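## Task

Put the cartridge into the sealant gun so its front end sits fully forward in the cup of the front ring and its nozzle sticks out through that ring. Here the plunger rod starts already pulled back. At the end the plunger's disc must rest against the rear end of the cartridge. The trigger is functional. The loaded gun must lie on the table itself, not leaning on anything else. Then state that you are done.

## Robot and tools

Robot: two arms, left_arm and right_arm, each ending in a parallel gripper. Its fingers point along the gripper's +z axis and close along its y axis. The reported end_effector_position is the point between the finger pads, about 1 cm back from the tips. Each arm also carries a wrist camera.

Frames: the scene frame has its origin at table-top height, midway between the nominal bases, with +z up and +x out over the table. left_arm is on the +y side. The names do not match image sides. The calibrated bases are left_arm at (+0.001, +0.244, +0.002) m and right_arm at (-0.033, -0.365, +0.046) m, both nearly unrotated. Hand poses, velocities and targets in results are given in each arm's own base frame. Commanded offsets are taken along the axes of that arm's current Hand target. Printed positions can be a few cm off, worse at long reach.

execute_actions(actions, cameras): actions is a list of actions. Each action is a table of up to 15 rows, and each row is one 1/30 s control step. A short table repeats its last row until step 15. Every row is a single list of 14 numbers in [-1, 1] covering both arms: dx, dy, dz, rx, ry, rz, opening for left_arm, then the same seven for right_arm. The first six numbers are an offset, not a pose. They are measured from the arm's Hand target at the start of that action, and every row is measured from that same start, not from the previous row. Repeating an offset in a new action moves the arm further. Scale: 1.0 equals 0.6 m of translation or 180 degrees. rx, ry, rz together form one rotation vector. The opening is absolute: +1 is fully open (0.093 m) and -1 is closed. To leave an arm still, give it six zeros and repeat its current opening, because a 0 there is a real command. An empty actions list returns images and the fuller state. cameras can be a list of names, ["all"], or []. The names are cam_high, cam_low, cam_left_wrist and cam_right_wrist, each 672x504.

move(target, speed, blend, opening_speed, grip_force, blocking, cameras): this drives each gripper along a straight line. target is one 14-number row laid out as above, or a list of up to 15 such rows. Every row is an offset from the Hand targets as they were when the move began, not from the row before. All of it shares a 10 s limit.
- speed: path top speed in m/s, 0.002 to 2.9, default 0.25. Rotation is capped at twice that in rad/s. Give one value, or one per target.
- blend: corner rounding in metres, for lists. The default 0 stops at each target.
- opening_speed: finger rate per second on the -1..+1 scale, at least 0.2.
- grip_force: newtons per pad, 10 to 50, given once or per arm. It stays in effect; below 50 the fingers close slowly.
- blocking=false returns after about 0.5 s while the motion continues.
The result's move: line reports the ending (done, off_target, moving, held, fault) and limits (paced means clipped, held means steps were withheld). Paths do not avoid obstacles or the other arm. Faster paths stray more and hit harder. Avoid paths passing near an arm's own base, since the elbow may whip around.

wait(seconds): 0 to 3600. It lets time pass without new commands, and a running move carries on. stop(): brakes a running move. zoom_image(camera, region): region is [x0, y0, x1, y1] in pixels of that camera's newest image, at most 504x504. read_manual(section): licence texts only. finished_scene(scene): scene is 1 or 2. It closes the scene for good, so call it only once the gun is loaded and resting stably on the table.

Motion notes: each control step, the commanded orientation is clipped to within 40 degrees of the measured one. Hand target in a result is the last command after clipping, and the next offsets start from it. Friction and gravity often leave the gripper short or sagging, and small steps may not happen or may go sideways. Check position and tilt after each move and correct them. A later execute_actions call, even with zero offsets, asks again for the Hand target. To stop pushing into something, command the target back beyond the gripper's actual position.

Gripping: grip_measured uses the same -1..+1 scale. The pads meet at about -0.94, and each mm of object width adds about 0.0208. A reading may be up to 0.02 too open. For a firm hold on a rigid flat object, send a value about 0.41 or more below the reading for its width. Keep sending that value to hold, and send a value well above the width reading to release. Very low values sent suddenly cause a brief hard squeeze. Grip force is about 50 to 65 N per pad. The last entry in an arm's Joint positions is the finger opening in metres. Never close one gripper on the other arm's fingers.

Results: Joint velocities may be omitted when they are within noise. Joint torques are raw outputs with offsets and noise. Joints 1 to 3 wrap around at ±28 N m. MOTOR HOT appears at 75 °C. At 90 °C the arm folds up and stops working for the rest of the scene, and at 100 °C it goes limp. Holding loads, stretching out, or pushing against unreachable poses all heat the motors.

Avoid: dropping parts or releasing them while they move, slamming or pushing hard on fixed or heavy things, any contact between the arms or their cameras, strain on a wrist-camera cable, and anything falling off or being left off the table. Something may occasionally nudge loose objects. The scene keeps running while you compose each reply.

Each tool is called after "Emit:" as name(argument=value, ...), one argument or row to a line, values as JSON.

## Session

Emit:
execute_actions(
  actions=[],
)

Emit:
zoom_image(
  camera="cam_high",
  region=[100, 180, 560, 340],
)

Scene clock: 0.00 s.
left_arm: end_effector_position=(+0.4109, +0.0104, +0.0516) grip_measured=+1.000 end_effector_quat_wxyz=(+0.527, -0.016, +0.846, +0.075) | right_arm: end_effector_position=(+0.4206, -0.0074, +0.0575) grip_measured=+1.000 end_effector_quat_wxyz=(+0.525, +0.048, +0.849, -0.041)
Joint positions: left_arm=[-0.053 1.743 0.472 0.815 -0.191 0.029 0.093] | right_arm=[0.048 1.733 0.524 0.74 0.163 0.061 0.093]
Joint velocities: within noise
Joint torques (N m): no reading
Heat: left arm: 27 °C; right arm: 37 °C.
Hand target: left_arm +0.4157, +0.0102, +0.0618; +0.541, -0.018, +0.838, +0.074 | right_arm +0.4238, -0.0073, +0.0640; +0.533, +0.049, +0.844, -0.040
Tool commands: left_gripper/opening=+1.0 right_gripper/opening=+1.0

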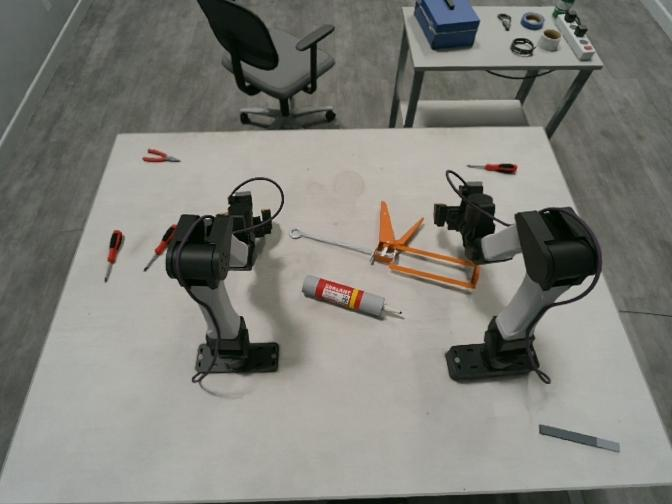

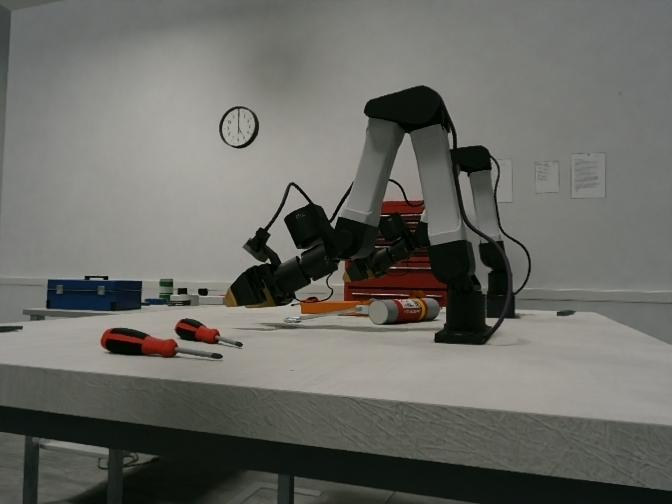

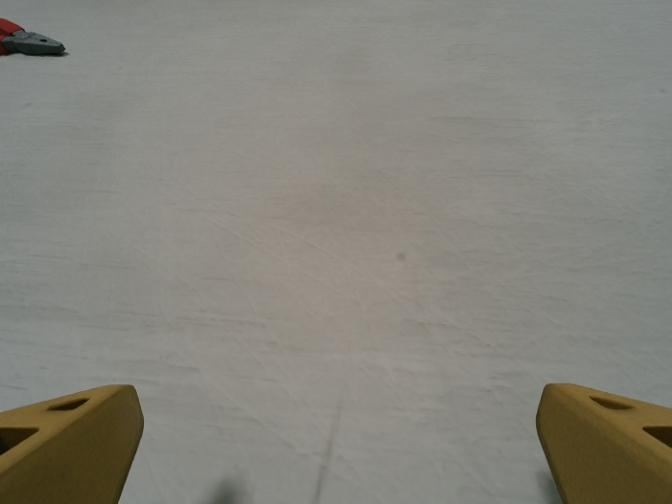

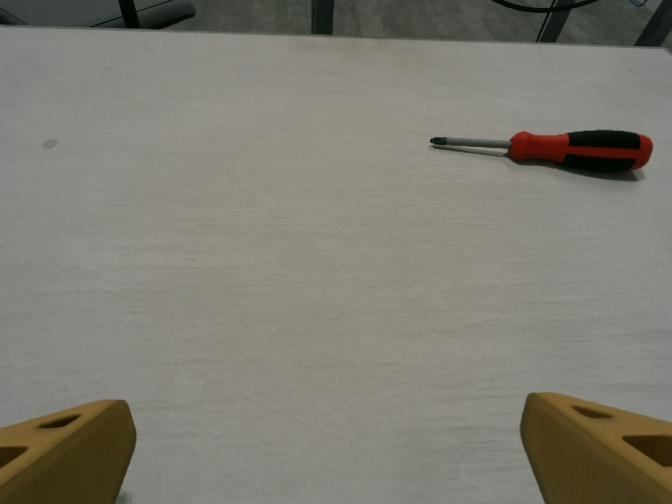

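Scaled by 1.096 from the camera's image (finer frame: 960x720).

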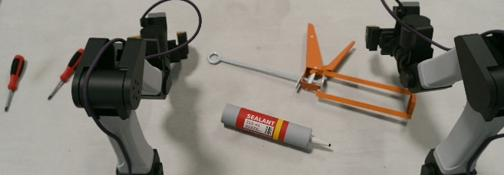

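Emit:
zoom_image(
  camera="cam_low",
  region=[270, 270, 470, 345],
)

Emit:
zoom_image(
  camera="cam_high",
  region=[280, 190, 500, 330],
)

Scaled by 2.520 from the camera's image (finer frame: 960x720).

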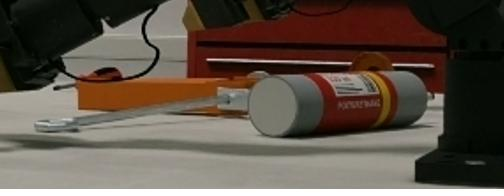

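Scaled by 2.291 from the camera's image (finer frame: 960x720).

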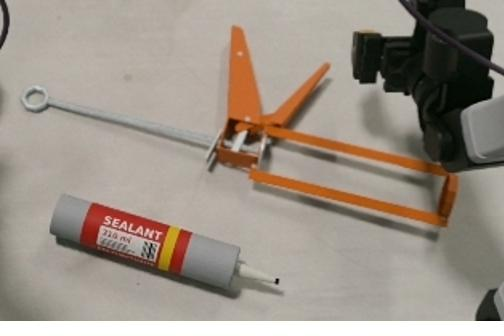

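Emit:
move(
  target=[
    [-0.03,-0.12,-0.08,0.18,0.1,0.26,0.2,-0.1205,-0.002,-0.0573,0,0,0,1],
    [-0.0618,-0.2537,-0.1667,0.3683,0.2063,0.5253,0.2,0.1675,0.4992,-0.374,-0.2376,0.3005,-0.3679,1],
  ],
  speed=[0.35,0.4],
  blend=0.04,
  cameras=["all"],
)

Scene clock: 170.93 s.
left_arm: end_effector_position=(+0.3516, -0.1545, +0.1144) grip_measured=+0.202 end_effector_quat_wxyz=(-0.005, +0.792, +0.610, -0.008) | right_arm: end_effector_position=(+0.2157, +0.3146, +0.0628) grip_measured=+1.000 end_effector_quat_wxyz=(-0.001, -0.557, +0.831, -0.009)
Joint positions: left_arm=[-0.41 2.025 1.809 -1.372 0.01 1.42 0.055] | right_arm=[0.976 2.023 1.6 -1.156 0.015 -0.205 0.093]
Joint torques (N m): left_arm=[-0.47 -9.02 8.73 0.34 -0.22 0.17] | right_arm=[-0.06 -10.04 7.98 0.27 -0.04 -0.12]
Heat: left arm: 35 °C; right arm: 44 °C.
Hand target: left_arm +0.3574, -0.1564, +0.1200; +0.000, +0.798, +0.602, +0.000 | right_arm +0.2177, +0.3208, +0.0649; +0.000, -0.560, +0.829, +0.000
Off the commanded pose: left_arm 0.008 m, 2 deg | right_arm 0.007 m, 1 deg.
move: done

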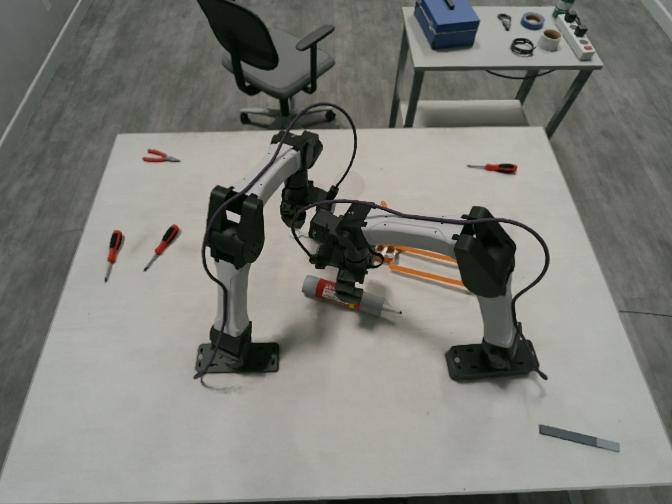

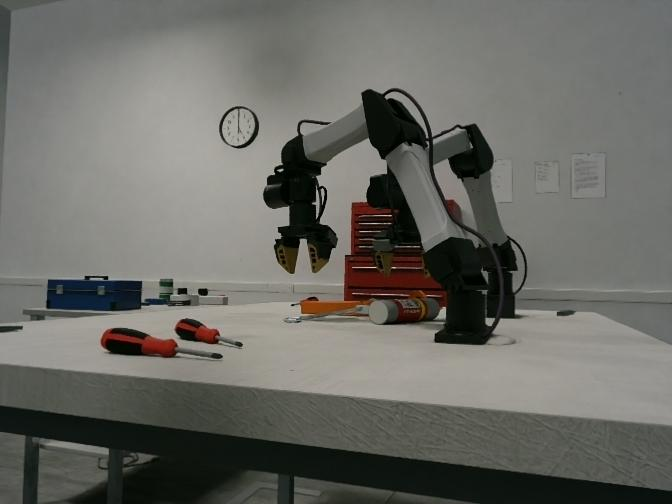

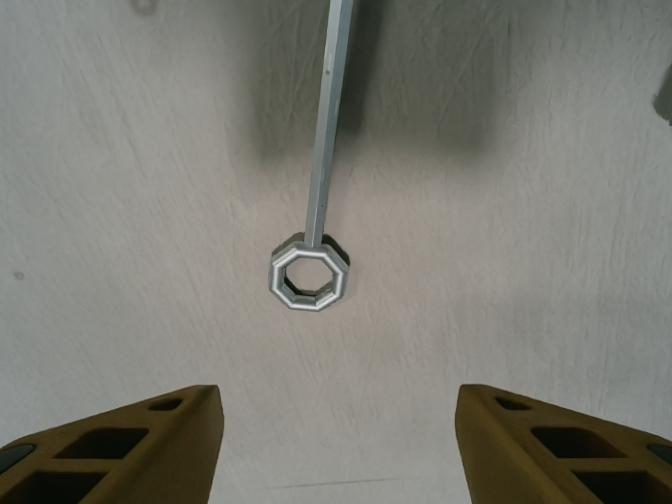

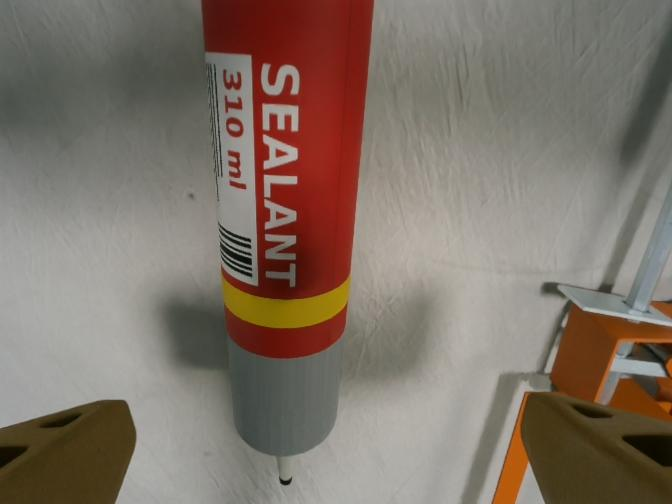

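Emit:
move(
  target=[
    [0.0088,0.0147,0.1,0,0,0.0394,0.5,-0.0383,0.0265,0.1082,0,0,0.0172,1],
    [0.0088,0.0147,0.1667,0,0,0.0394,0.5,-0.0383,0.0265,0.15,0,0,0.0172,1],
    [0.0088,0.0147,0.1667,0,0,0.0394,-1,-0.0383,0.0265,0.1815,0,0,0.0172,1],
  ],
  speed=[0.15,0.08,0.04],
  grip_force=[45, 45],
  cameras=["cam_low", "cam_left_wrist", "cam_right_wrist"],
)

Scene clock: 256.20 s.
left_arm: end_effector_position=(+0.3661, -0.1574, +0.0236) grip_measured=-0.988 end_effector_quat_wxyz=(+0.002, +0.831, +0.556, -0.003) | right_arm: end_effector_position=(+0.2142, +0.3474, -0.0340) grip_measured=+1.000 end_effector_quat_wxyz=(+0.003, -0.539, +0.842, -0.003)
Joint positions: left_arm=[-0.403 2.117 1.583 -1.037 0.007 1.56 0] | right_arm=[1.022 2.232 1.525 -0.86 0.009 -0.118 0.093]
Joint torques (N m): left_arm=[0.47 -9.89 4.79 0.54 -0.19 0.17] | right_arm=[0.32 -11.12 4.1 0.65 0.01 0.04]
Heat: left arm: 32 °C; right arm: 44 °C.
Hand target: left_arm +0.3672, -0.1537, +0.0199; +0.000, +0.834, +0.552, +0.000 | right_arm +0.2114, +0.3480, -0.0441; +0.000, -0.537, +0.844, +0.000
Off the commanded pose: left_arm 0.005 m, 1 deg | right_arm 0.010 m, 1 deg.
grip_force (N): 45, 45
move: done

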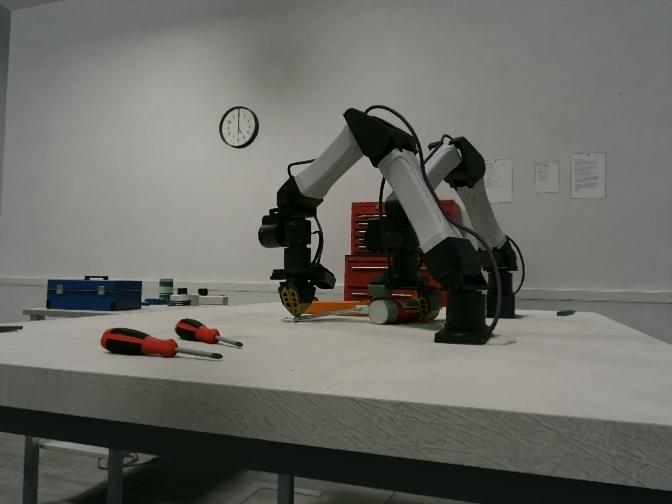

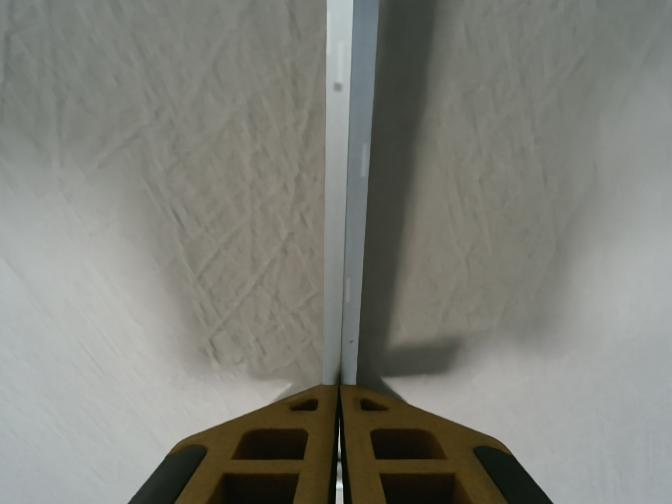

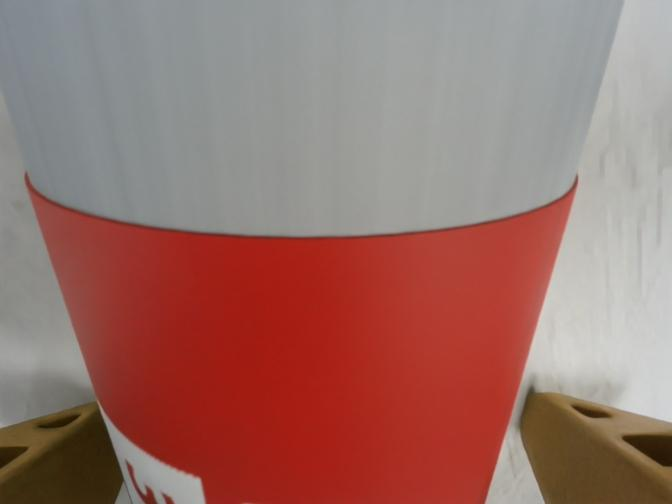

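Emit:
move(
  target=[
    [0,0,-0.06,0,0,0,0.5,0,0,-0.1402,0,0,0,1],
    [0,0,0.0265,0,0,0,0.5,0,0,-0.0602,0,0,0,1],
    [0,0,0.0265,0,0,0,-1,0,0,-0.0602,0,0,0,-0.45],
  ],
  speed=[0.12,0.08,0.04],
  cameras=["cam_low", "cam_left_wrist", "cam_right_wrist"],
)

Emit:
zoom_image(
  camera="cam_low",
  region=[260, 260, 460, 345],
)

Scene clock: 289.90 s.
left_arm: end_effector_position=(+0.3708, -0.1594, +0.0136) grip_measured=-0.963 end_effector_quat_wxyz=(+0.012, +0.839, +0.544, +0.004) | right_arm: end_effector_position=(+0.2140, +0.3484, -0.0001) grip_measured=-0.200 end_effector_quat_wxyz=(+0.005, -0.539, +0.842, +0.000)
Joint positions: left_arm=[-0.403 2.126 1.555 -0.976 0.008 1.587 0] | right_arm=[1.022 2.177 1.579 -0.964 0.005 -0.117 0.036]
Joint torques (N m): left_arm=[0.46 -9.07 4.1 0.53 -0.19 -0.15] | right_arm=[0.28 -11.4 4.51 0.53 0.05 0.04]
Heat: left arm: 35 °C; right arm: 48 °C.
Hand target: left_arm +0.3673, -0.1537, +0.0041; +0.000, +0.834, +0.552, +0.000 | right_arm +0.2115, +0.3480, -0.0079; +0.000, -0.537, +0.844, +0.000
Off the commanded pose: left_arm 0.012 m, 2 deg | right_arm 0.008 m, 1 deg.
grip_force (N): 45, 45
move: off_target (left_arm); target 3's new opening was sent with left_arm's hand 0.011 m and 1 deg from that target

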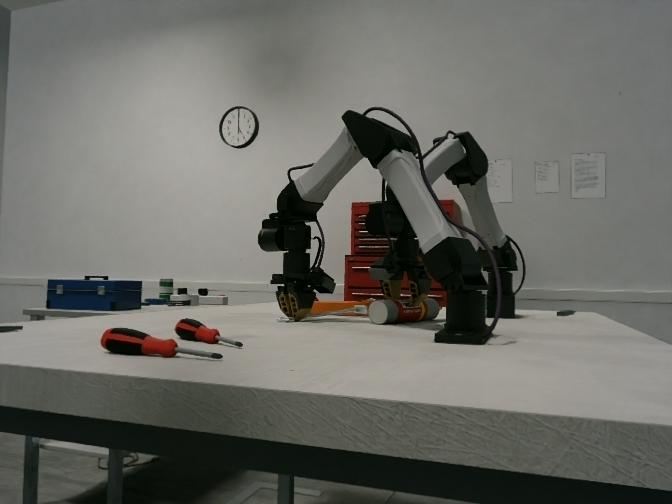

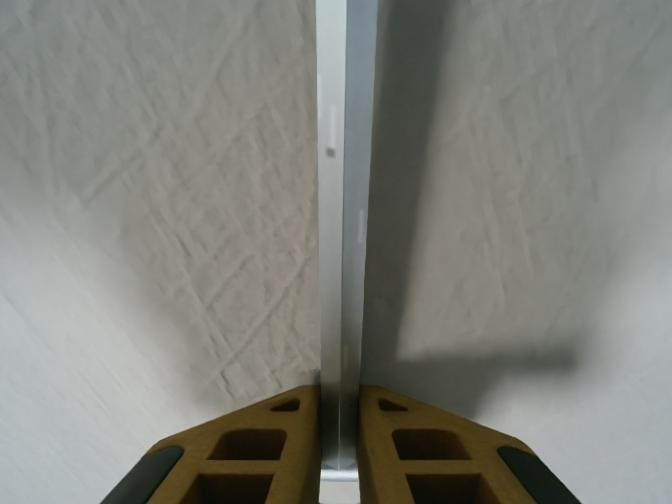

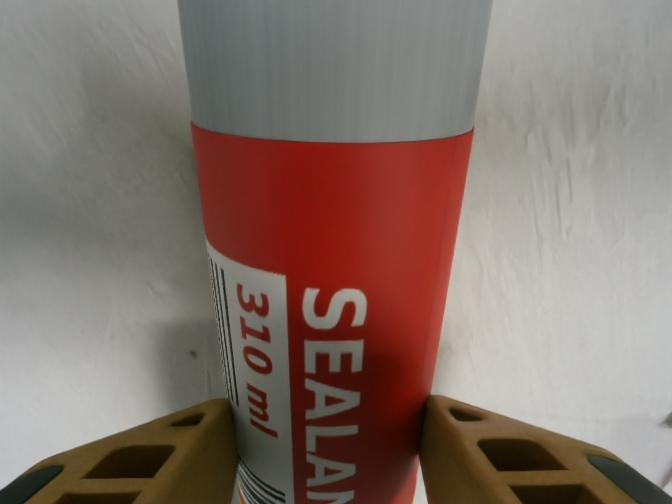

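Scaled by 2.520 from the camera's image (finer frame: 960x720).

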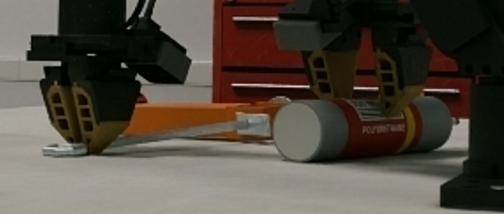

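Emit:
move(
  target=[
    [0,0,0.0,0,0,0,-1,0,0,0.0001,0,0,0,0.5],
    [0,0,0.0,0,0,0,-1,0,0,0.016,0,0,0,0.5],
    [0,0,0.0,0,0,0,-1,0,0,0.016,0,0,0,-0.45],
  ],
  speed=[0.1,0.05,0.04],
  cameras=[],
)

Scene clock: 316.90 s.
left_arm: end_effector_position=(+0.3708, -0.1594, +0.0136) grip_measured=-0.976 end_effector_quat_wxyz=(+0.012, +0.839, +0.544, +0.004) | right_arm: end_effector_position=(+0.2141, +0.3486, -0.0095) grip_measured=-0.065 end_effector_quat_wxyz=(+0.005, -0.539, +0.842, +0.000)
Joint positions: left_arm=[-0.403 2.126 1.555 -0.976 0.008 1.587 0] | right_arm=[1.022 2.191 1.562 -0.933 0.005 -0.117 0.042]
Joint torques (N m): left_arm=[0.44 -9.07 4.1 0.54 -0.2 -0.14] | right_arm=[0.27 -11.4 4.45 0.53 0.05 0.04]
Heat: left arm: 33 °C; right arm: 51 °C.
Hand target: left_arm +0.3673, -0.1537, +0.0041; +0.000, +0.834, +0.552, +0.000 | right_arm +0.2115, +0.3480, -0.0176; +0.000, -0.537, +0.844, +0.000
Off the commanded pose: left_arm 0.012 m, 2 deg | right_arm 0.008 m, 1 deg.
grip_force (N): 45, 45
move: done

Emit:
move(
  target=[
    [0,0,0.0,0,0,0,-1,0,0,0.0001,0,0,0,0.5],
    [0,0,0.0,0,0,0,-1,0,0,-0.0793,0,0,0,0.5],
    [0,0,0.0,0,0,0,-1,0,0,-0.0068,0,0,0,0.5],
    [0,0,0.0,0,0,0,-1,0,0,-0.0068,0,0,0,-0.45],
  ],
  speed=[0.1,0.15,0.1,0.04],
  cameras=[],
)

Scene clock: 358.97 s.
left_arm: end_effector_position=(+0.3708, -0.1594, +0.0136) grip_measured=-0.976 end_effector_quat_wxyz=(+0.012, +0.839, +0.544, +0.004) | right_arm: end_effector_position=(+0.2141, +0.3485, -0.0055) grip_measured=-0.100 end_effector_quat_wxyz=(+0.005, -0.539, +0.842, +0.000)
Joint positions: left_arm=[-0.403 2.126 1.555 -0.976 0.008 1.587 0] | right_arm=[1.022 2.185 1.57 -0.947 0.005 -0.117 0.04]
Joint torques (N m): left_arm=[0.46 -9.1 4.04 0.53 -0.2 -0.14] | right_arm=[0.25 -11.41 4.46 0.53 0.05 0.03]
Heat: left arm: 33 °C; right arm: 49 °C.
Hand target: left_arm +0.3673, -0.1537, +0.0041; +0.000, +0.834, +0.552, +0.000 | right_arm +0.2115, +0.3479, -0.0135; +0.000, -0.537, +0.844, +0.000
Off the commanded pose: left_arm 0.012 m, 2 deg | right_arm 0.008 m, 1 deg.
grip_force (N): 45, 45
move: done

Emit:
move(
  target=[
    [0,0,0.0,0,0,0,-1,0,0,-0.1833,0,0,0,-0.45],
    [0,0,0.0,0,0,0,-1,0.2337,-0.2995,-0.1392,0.0004,-0.0833,-0.0106,-0.45],
  ],
  speed=[0.2,0.25],
  blend=[0.03,0],
  cameras=["all"],
)

Emit:
zoom_image(
  camera="cam_high",
  region=[340, 180, 520, 310],
)

Emit:
zoom_image(
  camera="cam_low",
  region=[260, 250, 460, 345],
)

Scene clock: 369.37 s.
left_arm: end_effector_position=(+0.3708, -0.1594, +0.0136) grip_measured=-0.976 end_effector_quat_wxyz=(+0.012, +0.839, +0.544, +0.004) | right_arm: end_effector_position=(+0.3105, +0.1353, +0.0557) grip_measured=-0.112 end_effector_quat_wxyz=(+0.075, -0.539, +0.837, +0.061)
Joint positions: left_arm=[-0.403 2.126 1.555 -0.976 0.008 1.587 0] | right_arm=[0.335 1.761 1.205 -0.898 -0.154 -0.801 0.04]
Joint torques (N m): left_arm=[0.44 -9.03 4.05 0.53 -0.2 -0.14] | right_arm=[0.57 -13.3 5.46 0.86 -0.36 -0.14]
Heat: left arm: 33 °C; right arm: 50 °C.
Hand target: left_arm +0.3673, -0.1537, +0.0041; +0.000, +0.834, +0.552, +0.000 | right_arm +0.3150, +0.1450, +0.0702; +0.110, -0.546, +0.827, +0.069
Off the commanded pose: left_arm 0.012 m, 2 deg | right_arm 0.018 m, 4 deg.
grip_force (N): 45, 45
move: off_target (right_arm)

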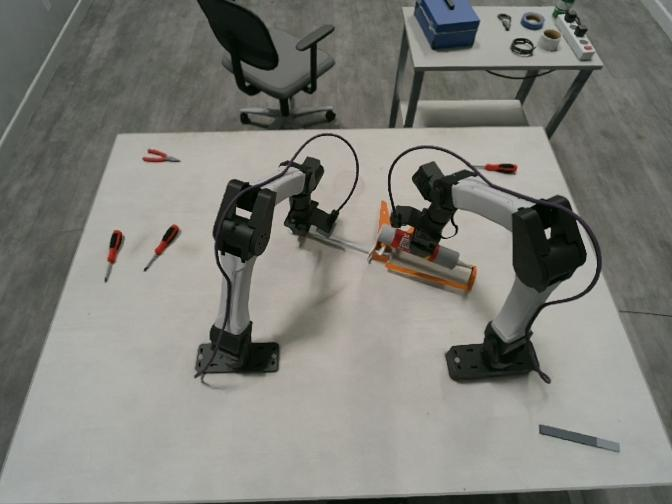

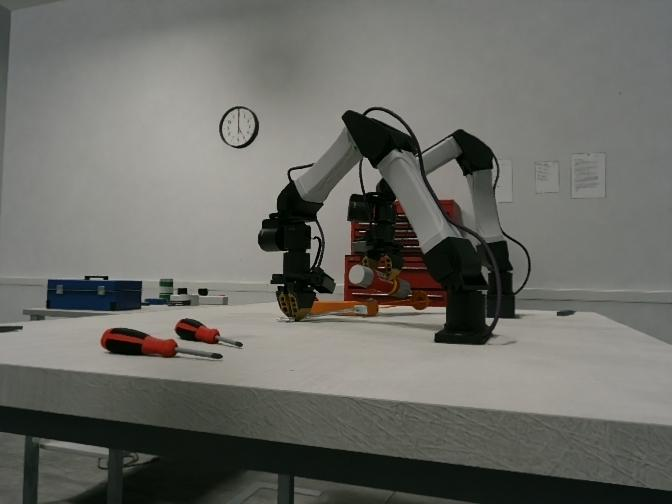

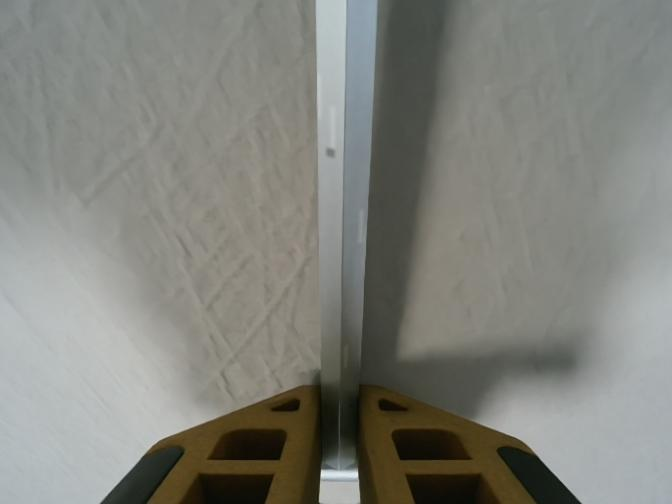

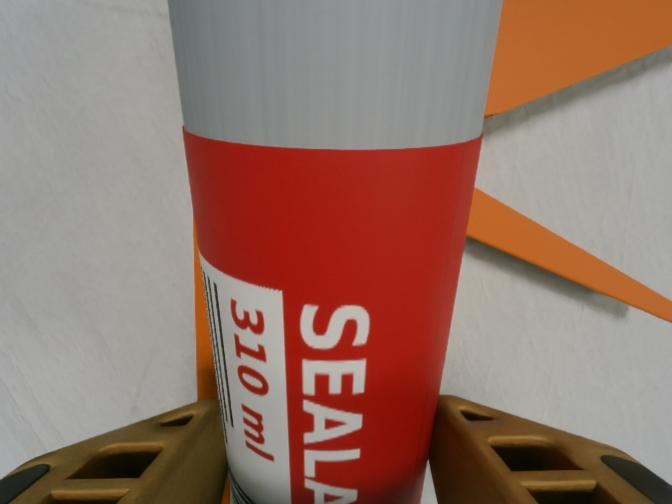

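Scaled by 2.800 from the camera's image (finer frame: 960x720).

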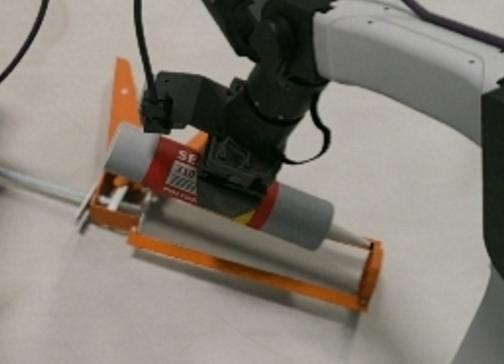

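Scaled by 2.520 from the camera's image (finer frame: 960x720).

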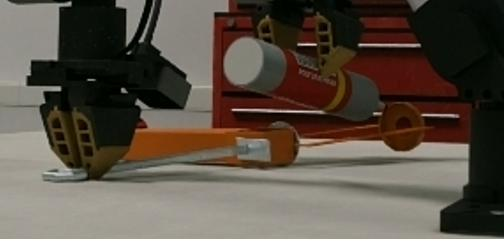

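Emit:
move(
  target=[
    [0,0,0,0,0,0,-1,-0.0575,0.0273,-0.0015,-0.0027,-0.0222,-0.0102,-0.45],
    [0,0,0,0,0,0,-1,0.0012,0.0272,0.0258,-0.0027,-0.0222,-0.0102,-0.45],
  ],
  speed=[0.15,0.08],
  cameras=["cam_high","cam_low"],
)

Emit:
zoom_image(
  camera="cam_high",
  region=[420, 240, 500, 300],
)

Emit:
zoom_image(
  camera="cam_high",
  region=[360, 200, 440, 260],
)

Emit:
zoom_image(
  camera="cam_low",
  region=[350, 270, 450, 330],
)

Scene clock: 412.20 s.
left_arm: end_effector_position=(+0.3708, -0.1594, +0.0136) grip_measured=-0.976 end_effector_quat_wxyz=(+0.012, +0.839, +0.544, +0.004) | right_arm: end_effector_position=(+0.2936, +0.1463, +0.0390) grip_measured=-0.112 end_effector_quat_wxyz=(+0.097, -0.554, +0.823, +0.081)
Joint positions: left_arm=[-0.403 2.126 1.555 -0.976 0.008 1.587 0] | right_arm=[0.359 1.715 1.068 -0.77 -0.203 -0.81 0.04]
Joint torques (N m): left_arm=[0.46 -9.07 4.05 0.52 -0.21 -0.13] | right_arm=[-0.27 -12.94 5.53 0.98 -0.45 -0.15]
Heat: left arm: 33 °C; right arm: 53 °C.
Hand target: left_arm +0.3673, -0.1537, +0.0041; +0.000, +0.834, +0.552, +0.000 | right_arm +0.3014, +0.1544, +0.0550; +0.138, -0.557, +0.814, +0.090
Off the commanded pose: left_arm 0.012 m, 2 deg | right_arm 0.020 m, 5 deg.
grip_force (N): 45, 45
move: off_target (right_arm)

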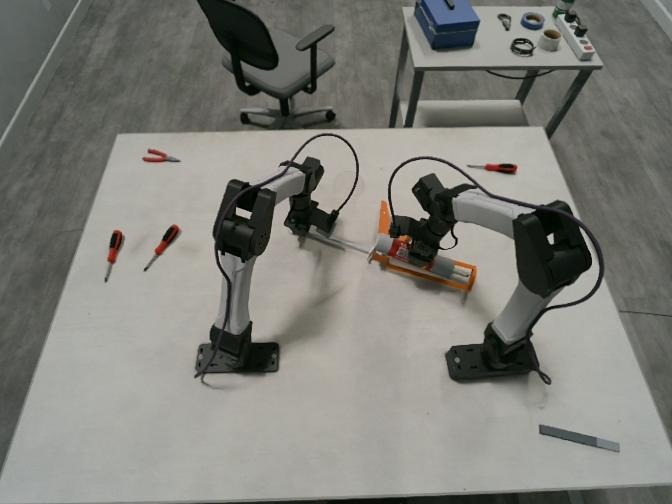

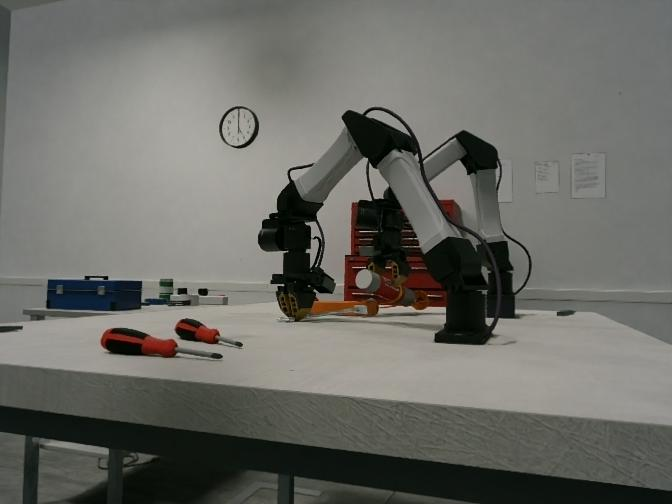

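Scaled by 6.300 from the camera's image (finer frame: 960x720).

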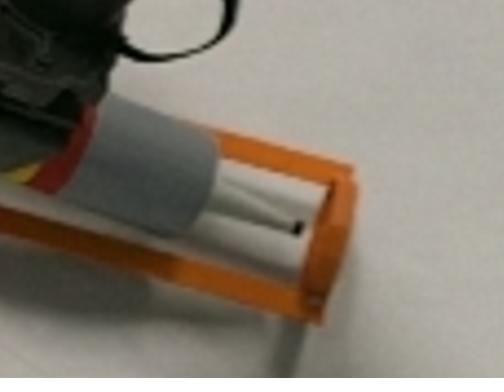

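Scaled by 6.300 from the camera's image (finer frame: 960x720).

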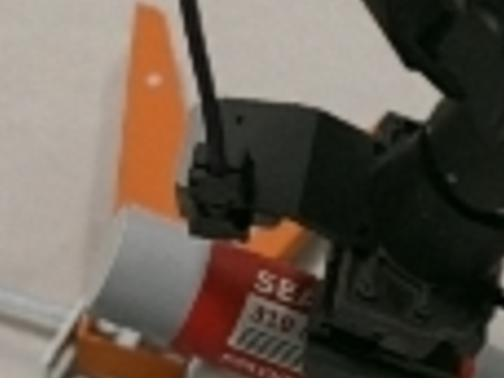

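Scaled by 5.040 from the camera's image (finer frame: 960x720).

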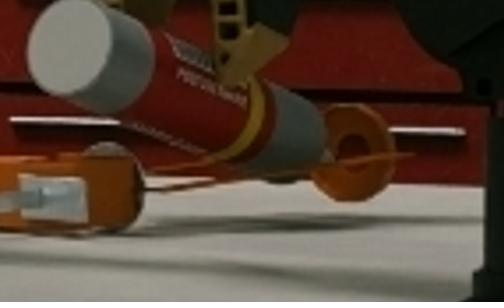

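Emit:
move(
  target=[0,0,0,0,0,0,-1,0.0918,0.0017,0.0008,0,0,0,-0.45],
  speed=0.05,
  cameras=["cam_high","cam_low"],
)

Emit:
zoom_image(
  camera="cam_high",
  region=[420, 240, 500, 300],
)

Emit:
zoom_image(
  camera="cam_high",
  region=[360, 220, 440, 280],
)

Emit:
zoom_image(
  camera="cam_low",
  region=[350, 270, 450, 330],
)

Scene clock: 449.73 s.
left_arm: end_effector_position=(+0.3700, -0.1608, +0.0137) grip_measured=-0.976 end_effector_quat_wxyz=(+0.014, +0.839, +0.544, -0.001) | right_arm: end_effector_position=(+0.2861, +0.1204, +0.0345) grip_measured=-0.112 end_effector_quat_wxyz=(+0.146, -0.559, +0.809, +0.107)
Joint positions: left_arm=[-0.403 2.126 1.555 -0.977 0.017 1.587 0] | right_arm=[0.234 1.623 0.919 -0.666 -0.305 -0.943 0.04]
Joint torques (N m): left_arm=[0.44 -9.11 4.03 0.54 -0.29 -0.14] | right_arm=[-1.66 -10.56 4.3 0.53 0.18 -0.24]
Heat: left arm: 33 °C; right arm: 52 °C.
Hand target: left_arm +0.3673, -0.1537, +0.0041; +0.000, +0.834, +0.552, +0.000 | right_arm +0.2817, +0.1063, +0.0366; +0.138, -0.557, +0.814, +0.090
Off the commanded pose: left_arm 0.012 m, 2 deg | right_arm 0.015 m, 2 deg.
grip_force (N): 45, 45
move: off_target (right_arm)

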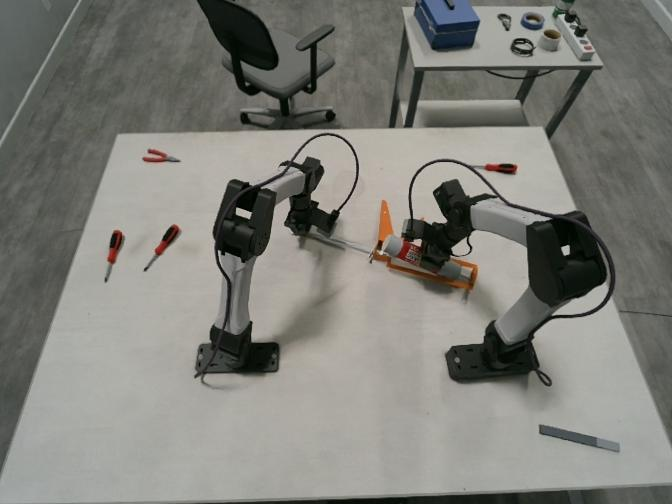

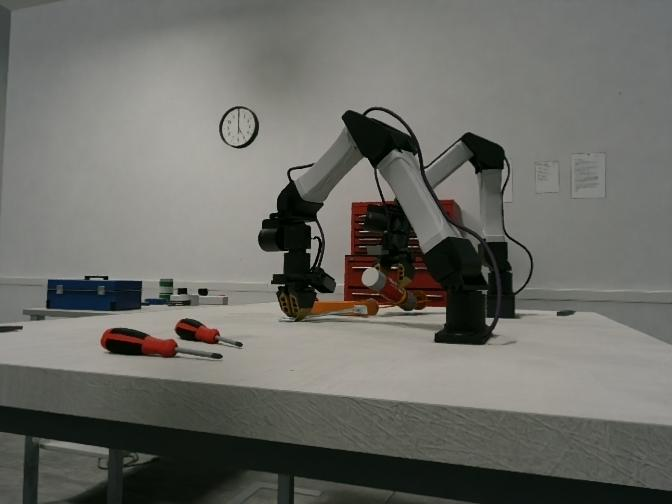

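Scaled by 6.300 from the camera's image (finer frame: 960x720).

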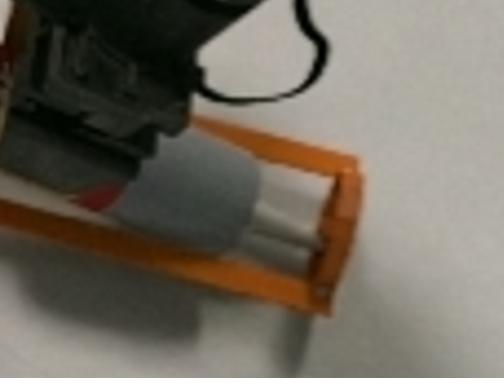

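Scaled by 6.300 from the camera's image (finer frame: 960x720).

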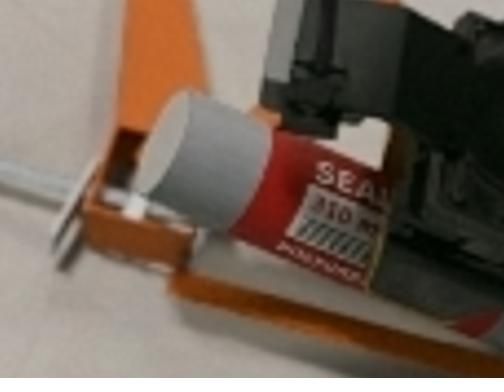

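Scaled by 5.040 from the camera's image (finer frame: 960x720).

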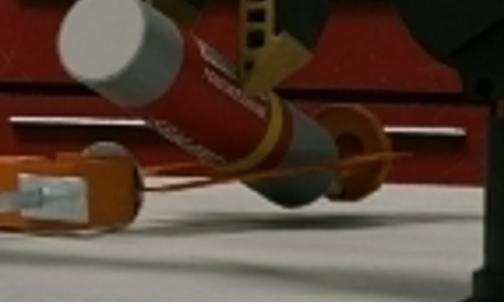

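Emit:
move(
  target=[
    [0,0,0,0,0,0,-1,-0.1395,-0.0025,-0.0373,0,0,0,-0.45],
    [0,0,0,0,0,0,-1,-0.096,-0.002,-0.0135,0,0,0,-0.45],
  ],
  speed=[0.12,0.08],
  cameras=["cam_high","cam_low"],
)

Emit:
zoom_image(
  camera="cam_high",
  region=[420, 240, 500, 300],
)

Emit:
zoom_image(
  camera="cam_high",
  region=[360, 220, 440, 280],
)

Emit:
zoom_image(
  camera="cam_low",
  region=[350, 270, 450, 330],
)

Scene clock: 498.50 s.
left_arm: end_effector_position=(+0.3700, -0.1608, +0.0137) grip_measured=-0.976 end_effector_quat_wxyz=(+0.014, +0.839, +0.544, -0.001) | right_arm: end_effector_position=(+0.2934, +0.1488, +0.0532) grip_measured=-0.112 end_effector_quat_wxyz=(+0.107, -0.554, +0.821, +0.087)
Joint positions: left_arm=[-0.403 2.126 1.555 -0.977 0.017 1.587 0] | right_arm=[0.358 1.684 1.089 -0.805 -0.219 -0.81 0.04]
Joint torques (N m): left_arm=[0.47 -9.11 4.05 0.52 -0.28 -0.15] | right_arm=[-0.27 -10.73 5.78 1.05 -0.3 -0.13]
Heat: left arm: 33 °C; right arm: 52 °C.
Hand target: left_arm +0.3673, -0.1537, +0.0041; +0.000, +0.834, +0.552, +0.000 | right_arm +0.3015, +0.1542, +0.0630; +0.138, -0.557, +0.814, +0.090
Off the commanded pose: left_arm 0.012 m, 2 deg | right_arm 0.014 m, 4 deg.
grip_force (N): 45, 45
move: off_target (right_arm)

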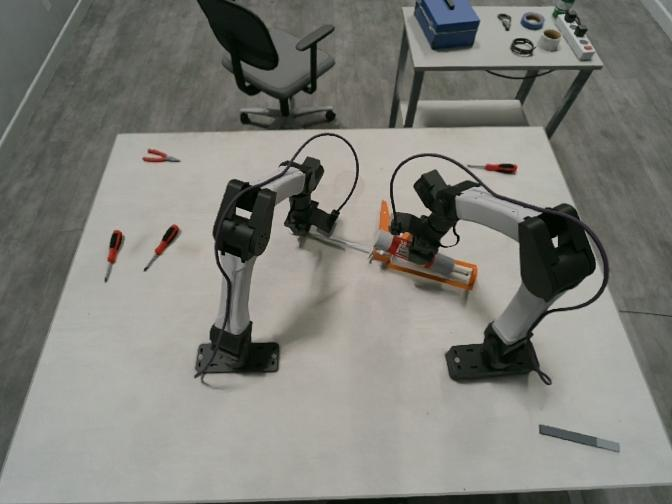

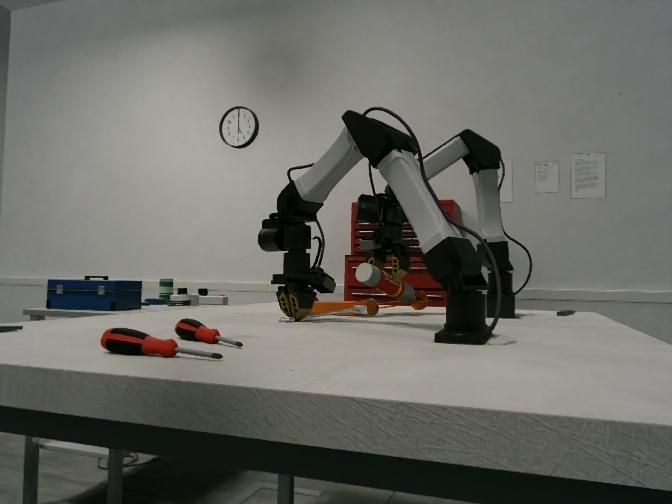

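Scaled by 6.300 from the camera's image (finer frame: 960x720).

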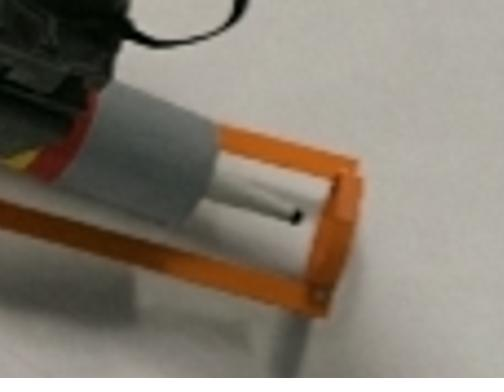

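Scaled by 6.300 from the camera's image (finer frame: 960x720).

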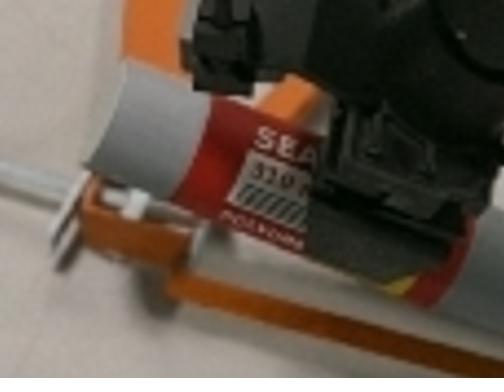

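Scaled by 5.040 from the camera's image (finer frame: 960x720).

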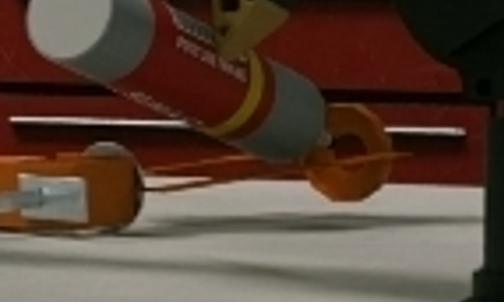

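Emit:
move(
  target=[0,0,0,0,0,0,-1,0.0435,0.0065,-0.0167,0,0,0,-0.45],
  speed=0.06,
  cameras=["cam_high","cam_low"],
)

Emit:
zoom_image(
  camera="cam_high",
  region=[420, 240, 500, 300],
)

Emit:
zoom_image(
  camera="cam_low",
  region=[350, 270, 450, 330],
)

Scene clock: 530.17 s.
left_arm: end_effector_position=(+0.3700, -0.1608, +0.0137) grip_measured=-0.976 end_effector_quat_wxyz=(+0.014, +0.839, +0.544, -0.001) | right_arm: end_effector_position=(+0.2845, +0.1240, +0.0508) grip_measured=-0.112 end_effector_quat_wxyz=(+0.108, -0.554, +0.822, +0.081)
Joint positions: left_arm=[-0.403 2.126 1.555 -0.977 0.017 1.587 0] | right_arm=[0.293 1.627 1.018 -0.801 -0.219 -0.876 0.04]
Joint torques (N m): left_arm=[0.46 -9.13 4.07 0.53 -0.3 -0.14] | right_arm=[-0.28 -11.75 5.44 0.82 -0.45 -0.13]
Heat: left arm: 33 °C; right arm: 52 °C.
Hand target: left_arm +0.3673, -0.1537, +0.0041; +0.000, +0.834, +0.552, +0.000 | right_arm +0.2878, +0.1296, +0.0640; +0.138, -0.557, +0.814, +0.090
Off the commanded pose: left_arm 0.012 m, 2 deg | right_arm 0.015 m, 4 deg.
grip_force (N): 45, 45
move: off_target (right_arm)

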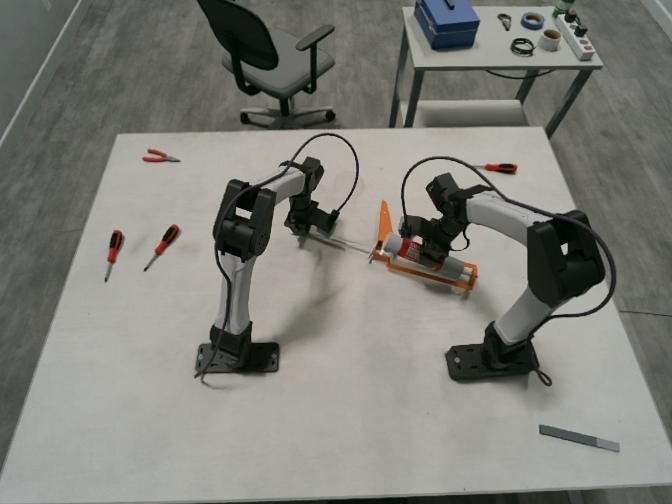

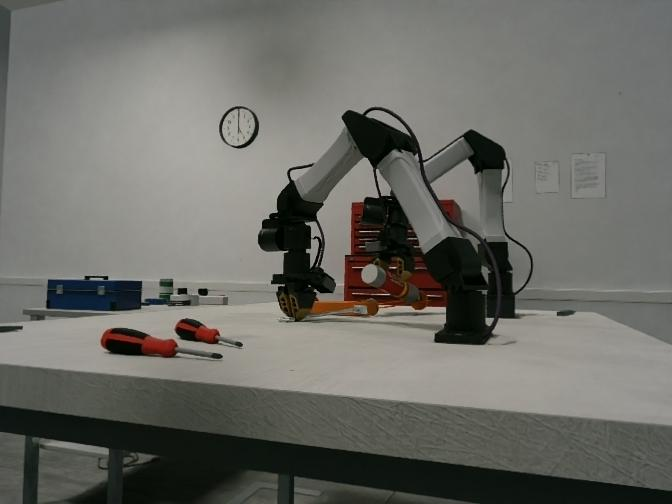

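Scaled by 6.300 from the camera's image (finer frame: 960x720).

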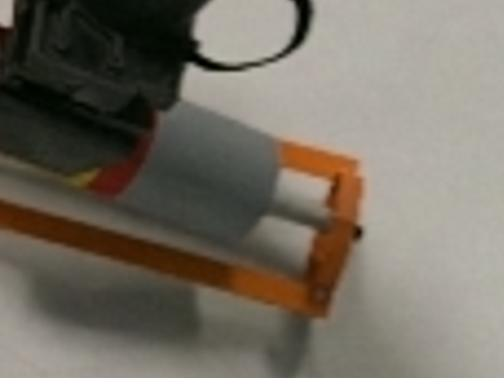

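Scaled by 5.040 from the camera's image (finer frame: 960x720).

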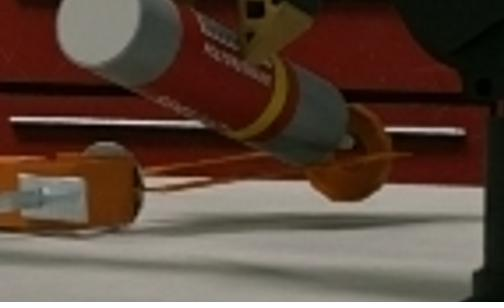

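Emit:
move(
  target=[0,0,0,0,0,0,-1,0.0442,0.0142,0.006,0,0,0,-0.45],
  speed=0.05,
  cameras=["cam_high","cam_low"],
)

Emit:
zoom_image(
  camera="cam_high",
  region=[420, 240, 500, 300],
)

Emit:
zoom_image(
  camera="cam_high",
  region=[360, 220, 440, 280],
)

Emit:
zoom_image(
  camera="cam_low",
  region=[350, 270, 450, 330],
)

Scene clock: 567.87 s.
left_arm: end_effector_position=(+0.3700, -0.1608, +0.0137) grip_measured=-0.976 end_effector_quat_wxyz=(+0.014, +0.839, +0.544, -0.001) | right_arm: end_effector_position=(+0.2690, +0.1038, +0.0410) grip_measured=-0.112 end_effector_quat_wxyz=(+0.109, -0.557, +0.820, +0.077)
Joint positions: left_arm=[-0.403 2.126 1.555 -0.977 0.017 1.587 0] | right_arm=[0.24 1.565 0.913 -0.765 -0.221 -0.936 0.04]
Joint torques (N m): left_arm=[0.42 -9.05 4.04 0.53 -0.28 -0.14] | right_arm=[-0.31 -10.65 5.14 0.8 -0.53 -0.08]
Heat: left arm: 33 °C; right arm: 54 °C.
Hand target: left_arm +0.3673, -0.1537, +0.0041; +0.000, +0.834, +0.552, +0.000 | right_arm +0.2711, +0.1104, +0.0518; +0.137, -0.557, +0.814, +0.090
Off the commanded pose: left_arm 0.012 m, 2 deg | right_arm 0.013 m, 4 deg.
grip_force (N): 45, 45
move: off_target (right_arm)

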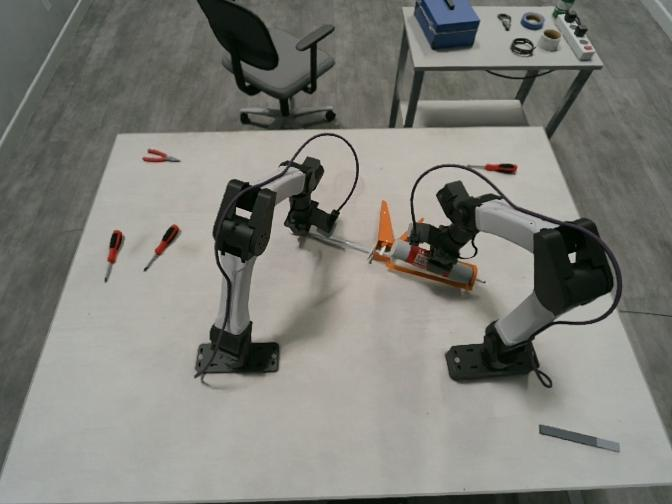

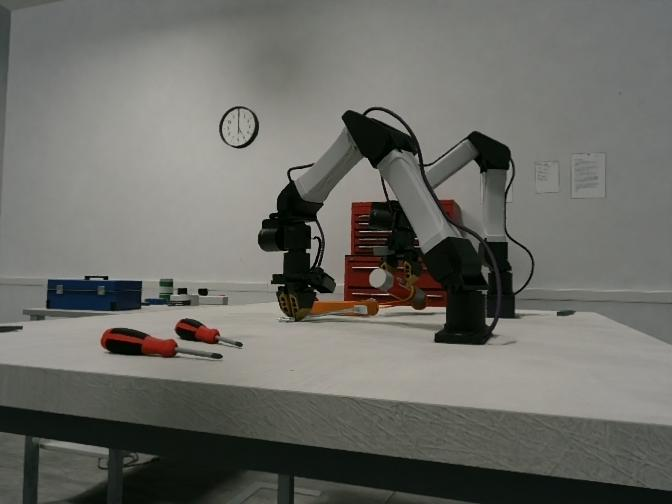

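Scaled by 6.300 from the camera's image (finer frame: 960x720).

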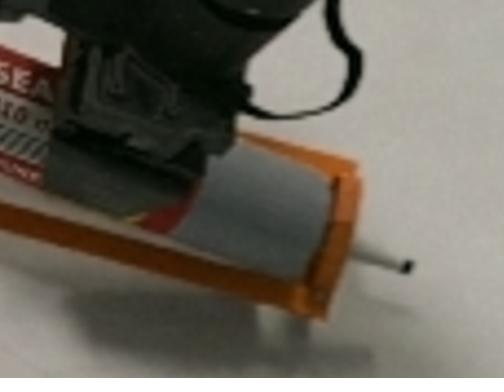

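Scaled by 6.300 from the camera's image (finer frame: 960x720).

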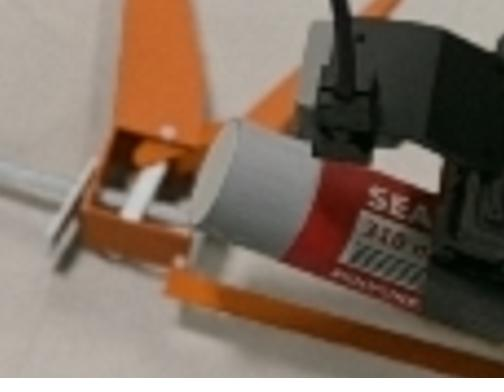

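Scaled by 5.040 from the camera's image (finer frame: 960x720).

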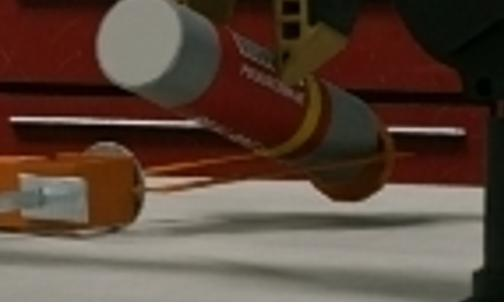

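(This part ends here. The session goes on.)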